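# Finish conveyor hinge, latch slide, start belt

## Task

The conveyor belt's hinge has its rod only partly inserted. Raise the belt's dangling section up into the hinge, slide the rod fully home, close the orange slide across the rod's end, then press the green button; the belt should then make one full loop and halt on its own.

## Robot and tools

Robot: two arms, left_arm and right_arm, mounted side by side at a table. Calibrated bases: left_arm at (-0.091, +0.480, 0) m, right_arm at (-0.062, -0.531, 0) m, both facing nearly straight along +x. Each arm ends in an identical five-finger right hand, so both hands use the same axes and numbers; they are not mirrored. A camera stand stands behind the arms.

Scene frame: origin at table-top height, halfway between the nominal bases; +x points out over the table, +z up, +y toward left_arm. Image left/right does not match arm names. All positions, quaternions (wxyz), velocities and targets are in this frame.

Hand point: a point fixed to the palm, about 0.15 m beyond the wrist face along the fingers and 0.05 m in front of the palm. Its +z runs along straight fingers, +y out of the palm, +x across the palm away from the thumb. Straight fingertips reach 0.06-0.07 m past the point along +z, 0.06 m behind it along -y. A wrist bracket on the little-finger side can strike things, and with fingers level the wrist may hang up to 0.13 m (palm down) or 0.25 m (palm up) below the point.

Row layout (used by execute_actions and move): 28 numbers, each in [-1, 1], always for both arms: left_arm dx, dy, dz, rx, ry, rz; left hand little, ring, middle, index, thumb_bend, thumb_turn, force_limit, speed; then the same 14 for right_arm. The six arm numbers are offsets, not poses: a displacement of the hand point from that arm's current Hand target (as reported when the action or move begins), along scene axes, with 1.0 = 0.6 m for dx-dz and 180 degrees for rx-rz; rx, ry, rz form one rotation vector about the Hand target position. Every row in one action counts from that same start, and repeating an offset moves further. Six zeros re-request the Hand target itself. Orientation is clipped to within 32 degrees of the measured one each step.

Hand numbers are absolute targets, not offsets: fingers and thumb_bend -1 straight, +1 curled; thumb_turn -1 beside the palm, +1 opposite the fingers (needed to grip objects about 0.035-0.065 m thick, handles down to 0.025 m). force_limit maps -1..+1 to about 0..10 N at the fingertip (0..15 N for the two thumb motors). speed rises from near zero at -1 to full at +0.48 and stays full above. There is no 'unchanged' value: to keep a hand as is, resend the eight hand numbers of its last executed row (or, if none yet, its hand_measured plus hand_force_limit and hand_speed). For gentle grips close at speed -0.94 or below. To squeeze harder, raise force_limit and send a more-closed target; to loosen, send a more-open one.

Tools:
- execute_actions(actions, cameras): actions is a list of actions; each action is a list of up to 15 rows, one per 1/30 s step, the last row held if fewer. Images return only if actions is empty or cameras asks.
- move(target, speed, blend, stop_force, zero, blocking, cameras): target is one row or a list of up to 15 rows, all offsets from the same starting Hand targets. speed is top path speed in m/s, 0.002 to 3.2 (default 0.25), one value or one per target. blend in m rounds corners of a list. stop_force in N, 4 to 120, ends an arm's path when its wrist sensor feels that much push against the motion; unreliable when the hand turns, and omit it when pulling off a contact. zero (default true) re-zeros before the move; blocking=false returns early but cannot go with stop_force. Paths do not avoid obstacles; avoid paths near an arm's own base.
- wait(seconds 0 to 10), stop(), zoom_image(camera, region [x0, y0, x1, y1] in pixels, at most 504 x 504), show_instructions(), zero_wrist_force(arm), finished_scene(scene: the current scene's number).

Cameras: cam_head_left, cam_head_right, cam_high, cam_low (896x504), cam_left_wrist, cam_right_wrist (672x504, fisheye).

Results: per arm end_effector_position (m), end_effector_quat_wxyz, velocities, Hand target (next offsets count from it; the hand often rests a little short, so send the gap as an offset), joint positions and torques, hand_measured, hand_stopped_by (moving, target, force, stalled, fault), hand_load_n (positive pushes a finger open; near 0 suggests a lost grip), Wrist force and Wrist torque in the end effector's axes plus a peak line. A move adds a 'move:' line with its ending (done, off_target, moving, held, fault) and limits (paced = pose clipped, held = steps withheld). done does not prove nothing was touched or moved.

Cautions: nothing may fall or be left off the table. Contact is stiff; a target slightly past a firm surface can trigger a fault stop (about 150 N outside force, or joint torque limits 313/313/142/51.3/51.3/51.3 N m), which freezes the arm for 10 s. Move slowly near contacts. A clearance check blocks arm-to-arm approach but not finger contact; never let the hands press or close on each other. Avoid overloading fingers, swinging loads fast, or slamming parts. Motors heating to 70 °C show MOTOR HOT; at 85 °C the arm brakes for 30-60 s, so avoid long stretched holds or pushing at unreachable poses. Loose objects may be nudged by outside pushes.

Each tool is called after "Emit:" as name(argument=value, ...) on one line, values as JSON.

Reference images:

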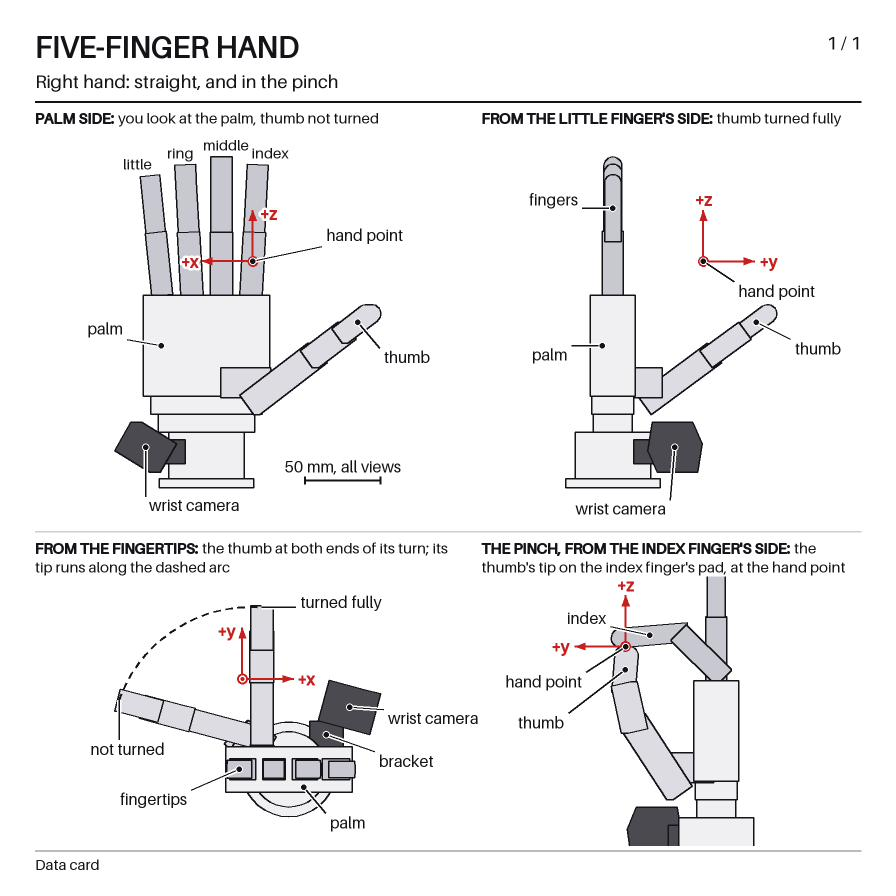

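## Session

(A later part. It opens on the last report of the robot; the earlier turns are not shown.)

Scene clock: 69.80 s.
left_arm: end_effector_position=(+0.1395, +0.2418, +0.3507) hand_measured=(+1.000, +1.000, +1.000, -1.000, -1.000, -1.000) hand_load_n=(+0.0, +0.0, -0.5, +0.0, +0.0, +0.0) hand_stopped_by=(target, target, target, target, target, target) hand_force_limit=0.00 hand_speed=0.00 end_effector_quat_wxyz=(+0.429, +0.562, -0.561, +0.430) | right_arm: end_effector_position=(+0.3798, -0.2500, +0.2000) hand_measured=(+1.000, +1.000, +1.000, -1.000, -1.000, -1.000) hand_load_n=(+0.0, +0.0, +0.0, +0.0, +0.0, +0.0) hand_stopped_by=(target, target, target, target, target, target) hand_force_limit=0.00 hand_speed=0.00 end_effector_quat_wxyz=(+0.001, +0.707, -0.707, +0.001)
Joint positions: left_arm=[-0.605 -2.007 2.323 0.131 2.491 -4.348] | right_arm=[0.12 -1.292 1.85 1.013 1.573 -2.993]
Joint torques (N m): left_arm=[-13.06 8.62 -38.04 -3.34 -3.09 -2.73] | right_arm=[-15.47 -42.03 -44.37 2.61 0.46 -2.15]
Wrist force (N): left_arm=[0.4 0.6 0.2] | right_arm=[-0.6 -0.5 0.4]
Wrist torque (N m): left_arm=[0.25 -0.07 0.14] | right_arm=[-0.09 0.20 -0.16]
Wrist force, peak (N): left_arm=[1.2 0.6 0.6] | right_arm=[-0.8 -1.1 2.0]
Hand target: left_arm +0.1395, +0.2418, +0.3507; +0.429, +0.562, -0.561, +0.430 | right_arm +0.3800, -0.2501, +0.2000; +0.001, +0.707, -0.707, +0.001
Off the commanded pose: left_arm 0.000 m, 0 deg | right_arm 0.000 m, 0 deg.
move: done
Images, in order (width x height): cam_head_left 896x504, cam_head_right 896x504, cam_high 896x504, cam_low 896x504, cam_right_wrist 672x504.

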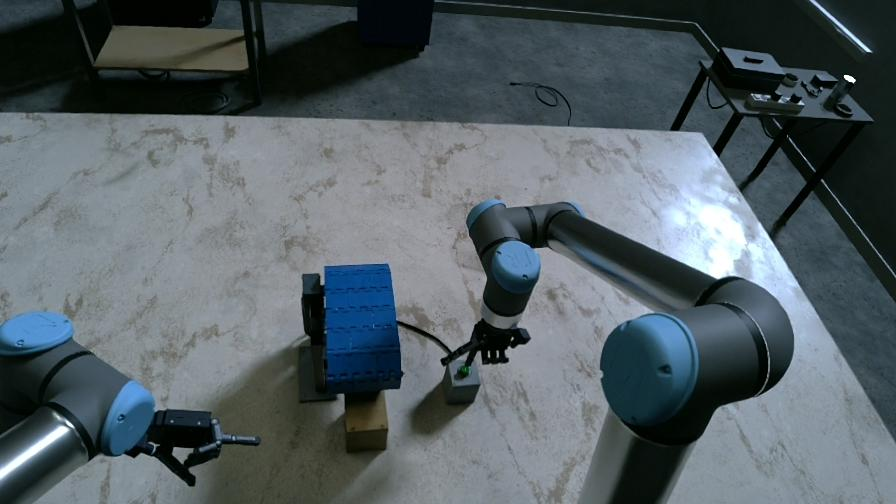

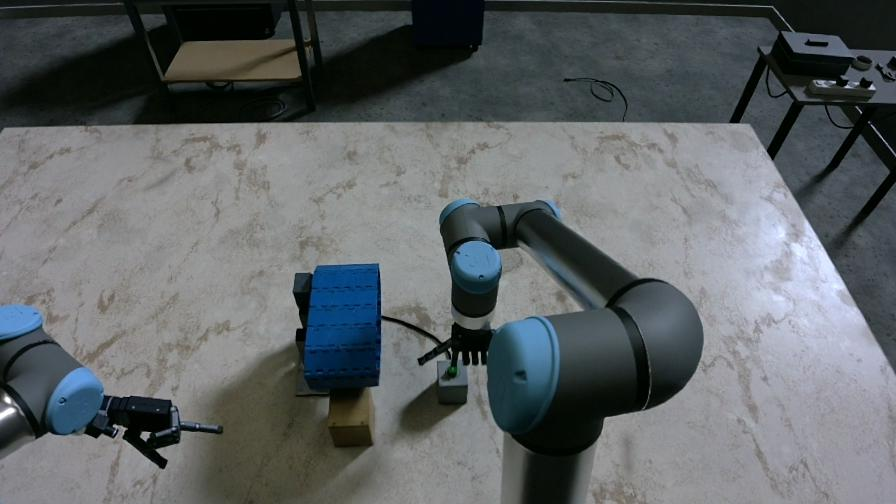

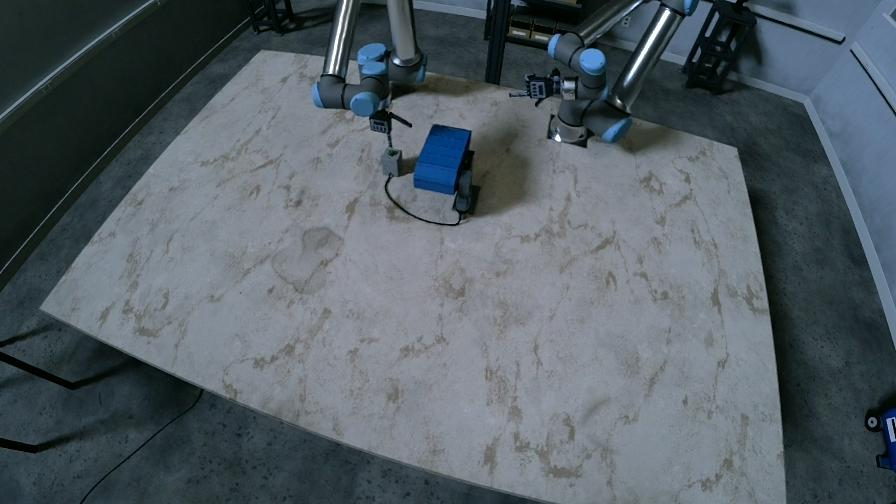

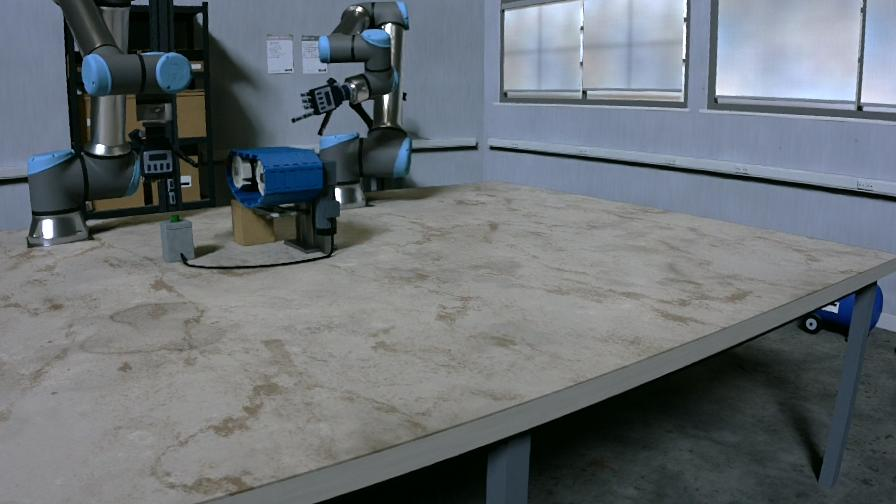

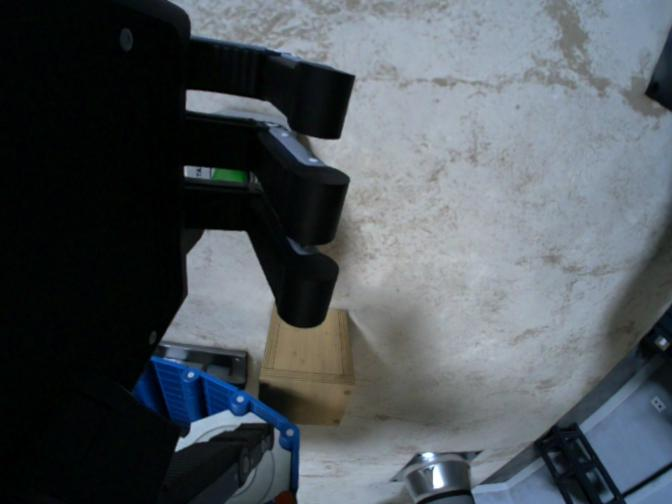

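Emit:
move(target=[0,0,0,0,0,0,1,1,1,-1,-1,-1,0,0, 0,0.0058,-0.075,0,0,0,1,1,1,-1,-1,-1,0,0], speed=0.03, stop_force=12, cameras=["cam_head_left"])

Emit:
move(target=[0,0,0,0,0,0,1,1,1,-1,-1,-1,0,0, 0,-0.1,0.15,0,0,0,1,1,1,-1,-1,-1,0,0], speed=0.2, cameras=["cam_head_left","cam_right_wrist"])

Scene clock: 72.07 s.
left_arm: end_effector_position=(+0.1395, +0.2418, +0.3507) hand_measured=(+1.000, +1.000, +1.000, -1.000, -1.000, -1.000) hand_load_n=(+0.0, +0.0, +0.0, +0.0, +0.0, +0.0) hand_stopped_by=(target, target, target, target, target, target) hand_force_limit=0.00 hand_speed=0.00 end_effector_quat_wxyz=(+0.429, +0.562, -0.561, +0.430) | right_arm: end_effector_position=(+0.3800, -0.2480, +0.1737) hand_measured=(+1.000, +1.000, +1.000, -1.000, -1.000, -1.000) hand_load_n=(+0.0, +0.0, +0.0, +0.0, +0.0, +0.0) hand_stopped_by=(target, target, target, target, target, target) hand_force_limit=0.00 hand_speed=0.00 end_effector_quat_wxyz=(+0.001, +0.707, -0.707, +0.001)
Joint positions: left_arm=[-0.605 -2.007 2.323 0.131 2.491 -4.348] | right_arm=[0.123 -1.266 1.87 0.968 1.573 -2.99]
Joint torques (N m): left_arm=[-12.7 8.09 -34.61 -3.62 -2.96 -2.38] | right_arm=[-15.84 -41.08 -38.02 1.99 -0.65 -1.21]
Wrist force (N): left_arm=[0.7 0.7 0.2] | right_arm=[3.3 -1.3 -10.8]
Wrist torque (N m): left_arm=[0.25 -0.13 0.16] | right_arm=[0.51 0.39 0.03]
Wrist force, peak (N): left_arm=[0.9 1.2 0.4] | right_arm=[7.6 -0.4 -52.1]
Hand target: left_arm +0.1395, +0.2418, +0.3507; +0.429, +0.562, -0.561, +0.430 | right_arm +0.3800, -0.2480, +0.1737; +0.001, +0.707, -0.707, +0.001 (not the last commanded pose)
Off the commanded pose: left_arm 0.000 m, 0 deg | right_arm 0.019 m, 0 deg.
move: contact (right_arm)
Images, in order (width x height): cam_head_left 896x504.

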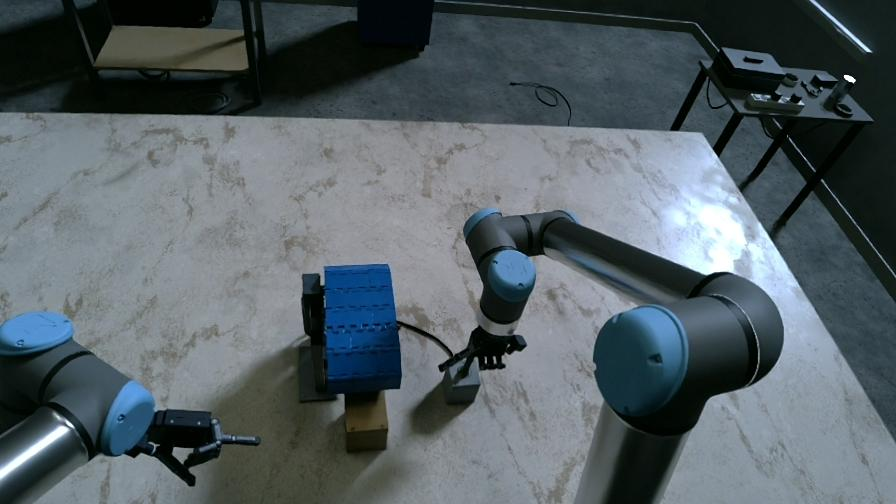

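Scene clock: 73.07 s.
left_arm: end_effector_position=(+0.1395, +0.2418, +0.3507) hand_measured=(+1.000, +1.000, +1.000, -1.000, -1.000, -1.000) hand_load_n=(+0.0, +0.0, +0.0, -0.5, +0.0, +0.0) hand_stopped_by=(target, target, target, target, target, target) hand_force_limit=0.00 hand_speed=0.00 end_effector_quat_wxyz=(+0.429, +0.562, -0.561, +0.430) | right_arm: end_effector_position=(+0.3801, -0.3080, +0.2637) hand_measured=(+1.000, +1.000, +1.000, -1.000, -1.000, -1.000) hand_load_n=(+0.0, +0.0, +0.0, +0.0, -0.5, +0.0) hand_stopped_by=(target, target, target, target, target, target) hand_force_limit=0.00 hand_speed=0.00 end_effector_quat_wxyz=(+0.001, +0.707, -0.707, +0.001)
Joint positions: left_arm=[-0.605 -2.007 2.323 0.131 2.491 -4.348] | right_arm=[0.009 -1.381 1.837 1.115 1.573 -3.104]
Joint torques (N m): left_arm=[-12.84 8.48 -34.78 -3.33 -3.18 -2.53] | right_arm=[-7.08 -55.21 -23.61 5.57 -1.51 -0.36]
Wrist force (N): left_arm=[0.7 0.8 0.1] | right_arm=[-0.5 -0.8 0.0]
Wrist torque (N m): left_arm=[0.28 -0.11 0.17] | right_arm=[-0.12 0.18 -0.18]
Wrist force, peak (N): left_arm=[1.1 1.0 0.1] | right_arm=[2.8 -1.0 -10.8]
Hand target: left_arm +0.1395, +0.2418, +0.3507; +0.429, +0.562, -0.561, +0.430 | right_arm +0.3800, -0.3080, +0.2637; +0.001, +0.707, -0.707, +0.001
Off the commanded pose: left_arm 0.000 m, 0 deg | right_arm 0.000 m, 0 deg.
move: done
Images, in order (width x height): cam_head_left 896x504, cam_right_wrist 672x504.

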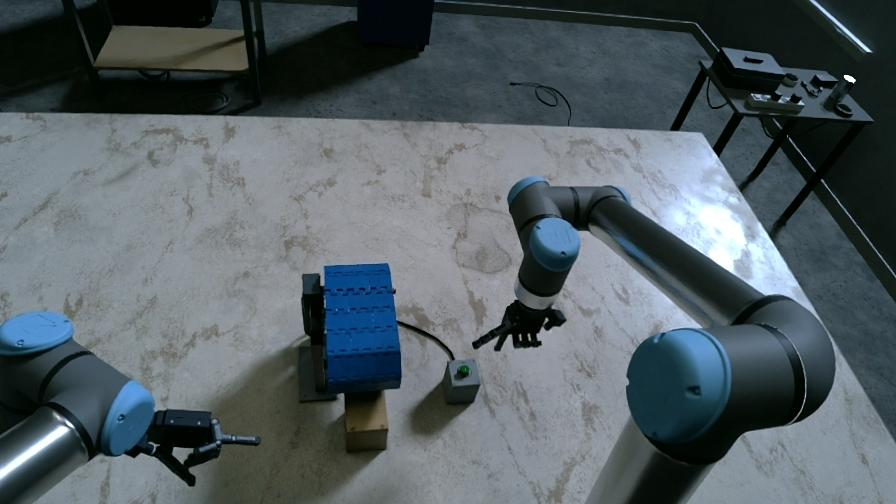

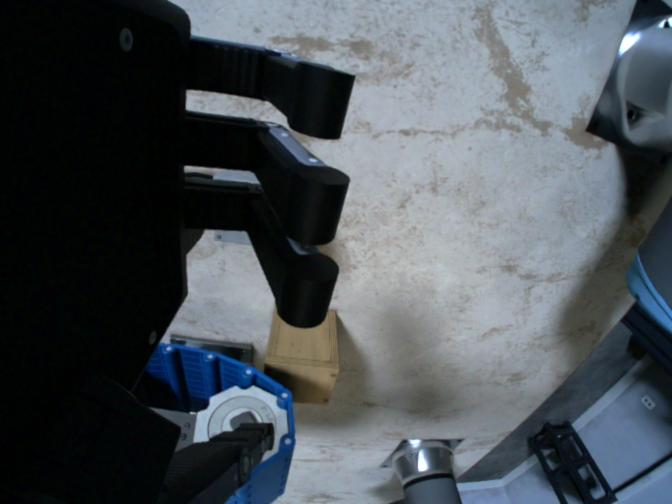

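Emit:
wait(seconds=3, cameras=["cam_head_left"])

Emit:
wait(seconds=4, cameras=["cam_head_left"])

Scene clock: 76.20 s.
left_arm: end_effector_position=(+0.1395, +0.2418, +0.3507) hand_measured=(+1.000, +1.000, +1.000, -1.000, -1.000, -1.000) hand_load_n=(+0.0, +0.0, +0.0, +0.0, +0.0, +0.0) hand_stopped_by=(target, target, target, target, target, target) hand_force_limit=0.00 hand_speed=0.00 end_effector_quat_wxyz=(+0.429, +0.562, -0.561, +0.430) | right_arm: end_effector_position=(+0.3800, -0.3080, +0.2637) hand_measured=(+1.000, +1.000, +1.000, -1.000, -1.000, -1.000) hand_load_n=(+0.0, +0.0, +0.0, +0.0, -0.5, +0.0) hand_stopped_by=(target, target, target, target, target, target) hand_force_limit=0.00 hand_speed=0.00 end_effector_quat_wxyz=(+0.001, +0.707, -0.707, +0.001)
Joint positions: left_arm=[-0.605 -2.007 2.323 0.131 2.491 -4.348] | right_arm=[0.009 -1.381 1.837 1.115 1.573 -3.104]
Joint torques (N m): left_arm=[-15.95 10.58 -35.31 -3.46 -3.02 -2.45] | right_arm=[-9.84 -56.99 -24.15 5.33 -1.07 -1.07]
Wrist force (N): left_arm=[0.6 0.6 -0.1] | right_arm=[-0.6 -0.9 -0.2]
Wrist torque (N m): left_arm=[0.25 -0.10 0.15] | right_arm=[-0.13 0.21 -0.20]
Wrist force, peak (N): left_arm=[1.1 1.1 0.2] | right_arm=[-0.5 -1.3 -0.4]
Hand target: left_arm +0.1395, +0.2418, +0.3507; +0.429, +0.562, -0.561, +0.430 | right_arm +0.3800, -0.3080, +0.2637; +0.001, +0.707, -0.707, +0.001
Off the commanded pose: left_arm 0.000 m, 0 deg | right_arm 0.000 m, 0 deg.
wait: 3.00 s; at rest by 0.03 s
Images, in order (width x height): cam_head_left 896x504.

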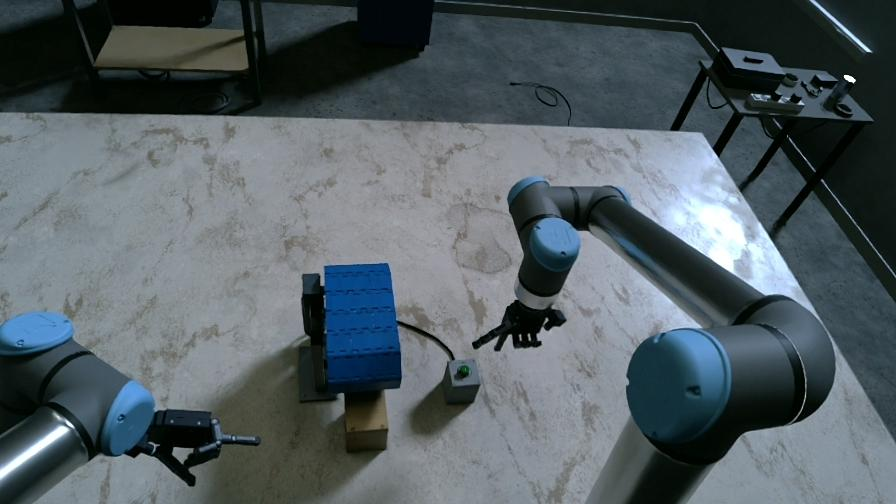

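Scene clock: 80.20 s.
left_arm: end_effector_position=(+0.1395, +0.2418, +0.3507) hand_measured=(+1.000, +1.000, +1.000, -1.000, -1.000, -1.000) hand_load_n=(+0.0, +0.0, +0.0, +0.0, +0.0, +0.0) hand_stopped_by=(target, target, target, target, target, target) hand_force_limit=0.00 hand_speed=0.00 end_effector_quat_wxyz=(+0.429, +0.562, -0.561, +0.430) | right_arm: end_effector_position=(+0.3800, -0.3080, +0.2637) hand_measured=(+1.000, +1.000, +1.000, -1.000, -1.000, -1.000) hand_load_n=(+0.0, +0.0, +0.0, +0.0, +0.0, +0.0) hand_stopped_by=(target, target, target, target, target, target) hand_force_limit=0.00 hand_speed=0.00 end_effector_quat_wxyz=(+0.001, +0.707, -0.707, +0.001)
Joint positions: left_arm=[-0.605 -2.007 2.323 0.131 2.491 -4.348] | right_arm=[0.009 -1.381 1.837 1.115 1.573 -3.104]
Joint torques (N m): left_arm=[-12.8 6.94 -34.84 -3.02 -2.75 -2.36] | right_arm=[-12.14 -54.44 -24.23 6.13 -1.4 -1.72]
Wrist force (N): left_arm=[0.7 0.7 0.3] | right_arm=[-0.5 -0.7 0.0]
Wrist torque (N m): left_arm=[0.25 -0.12 0.16] | right_arm=[-0.11 0.19 -0.19]
Wrist force, peak (N): left_arm=[1.3 0.7 -0.1] | right_arm=[-0.8 -1.2 -0.1]
Hand target: left_arm +0.1395, +0.2418, +0.3507; +0.429, +0.562, -0.561, +0.430 | right_arm +0.3800, -0.3080, +0.2637; +0.001, +0.707, -0.707, +0.001
Off the commanded pose: left_arm 0.000 m, 0 deg | right_arm 0.000 m, 0 deg.
wait: 4.00 s; at rest by 0.17 s
Images, in order (width x height): cam_head_left 896x504.

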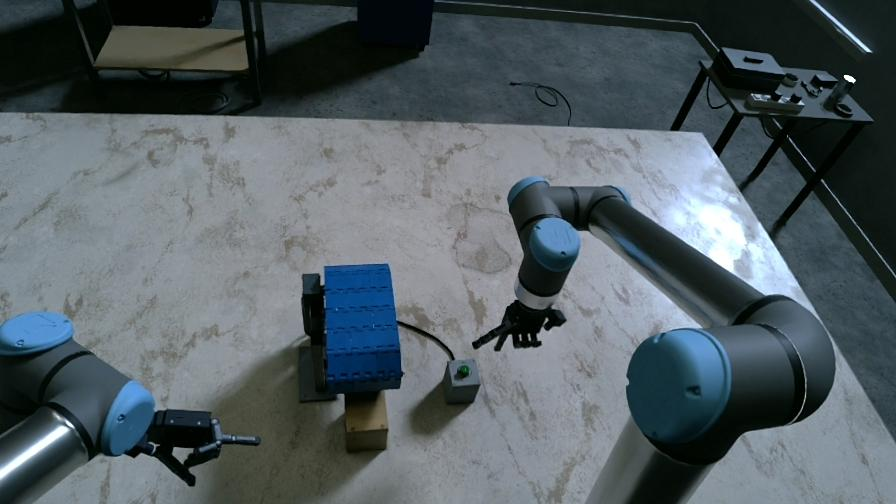

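Emit:
wait(seconds=1.5, cameras=["cam_head_left"])

Emit:
zoom_image(camera="cam_head_left", region=[300, 250, 420, 420])

Scene clock: 81.80 s.
left_arm: end_effector_position=(+0.1395, +0.2418, +0.3507) hand_measured=(+1.000, +1.000, +1.000, -1.000, -1.000, -1.000) hand_load_n=(+0.0, -0.5, +0.0, +0.0, +0.0, +0.0) hand_stopped_by=(target, target, target, target, target, target) hand_force_limit=0.00 hand_speed=0.00 end_effector_quat_wxyz=(+0.429, +0.562, -0.561, +0.430) | right_arm: end_effector_position=(+0.3800, -0.3080, +0.2637) hand_measured=(+1.000, +1.000, +1.000, -1.000, -1.000, -1.000) hand_load_n=(+0.5, +0.0, +0.0, +0.0, +0.0, +0.0) hand_stopped_by=(target, target, target, target, target, target) hand_force_limit=0.00 hand_speed=0.00 end_effector_quat_wxyz=(+0.001, +0.707, -0.707, +0.001)
Joint positions: left_arm=[-0.605 -2.007 2.323 0.131 2.491 -4.348] | right_arm=[0.009 -1.381 1.837 1.115 1.573 -3.104]
Joint torques (N m): left_arm=[-14.47 9.73 -34.39 -3.04 -3.15 -2.28] | right_arm=[-12.21 -55.05 -23.99 5.83 -1.36 -1.25]
Wrist force (N): left_arm=[0.8 0.5 0.4] | right_arm=[-0.6 -0.8 -0.1]
Wrist torque (N m): left_arm=[0.21 -0.15 0.16] | right_arm=[-0.13 0.21 -0.19]
Wrist force, peak (N): left_arm=[0.9 1.0 0.6] | right_arm=[-0.7 -1.1 -0.1]
Hand target: left_arm +0.1395, +0.2418, +0.3507; +0.429, +0.562, -0.561, +0.430 | right_arm +0.3800, -0.3080, +0.2637; +0.001, +0.707, -0.707, +0.001
Off the commanded pose: left_arm 0.000 m, 0 deg | right_arm 0.000 m, 0 deg.
wait: 1.50 s; at rest by 0.07 s
Images, in order (width x height): cam_head_left 896x504.

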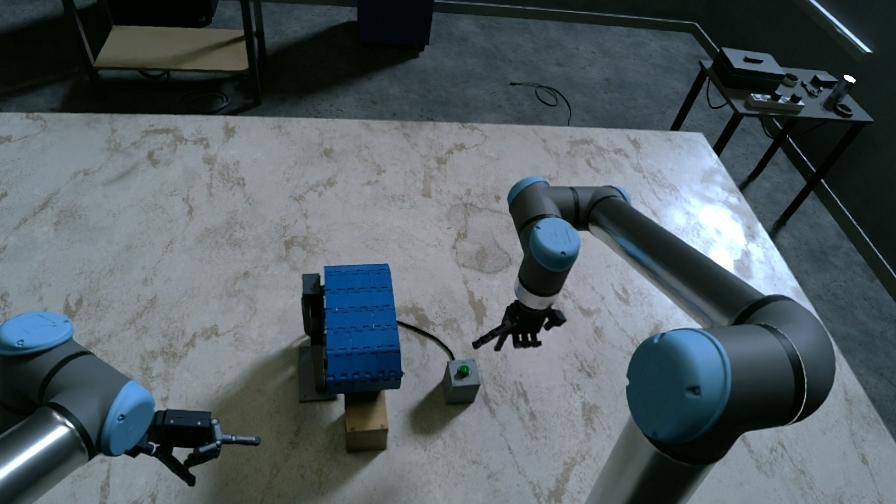

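Scaled by 2.965.

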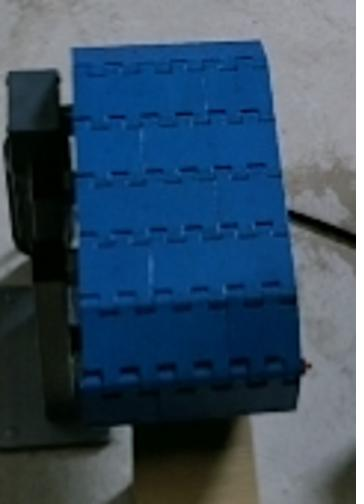

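Emit:
finished_scene(scene=1)

The scene is finished: the task was done.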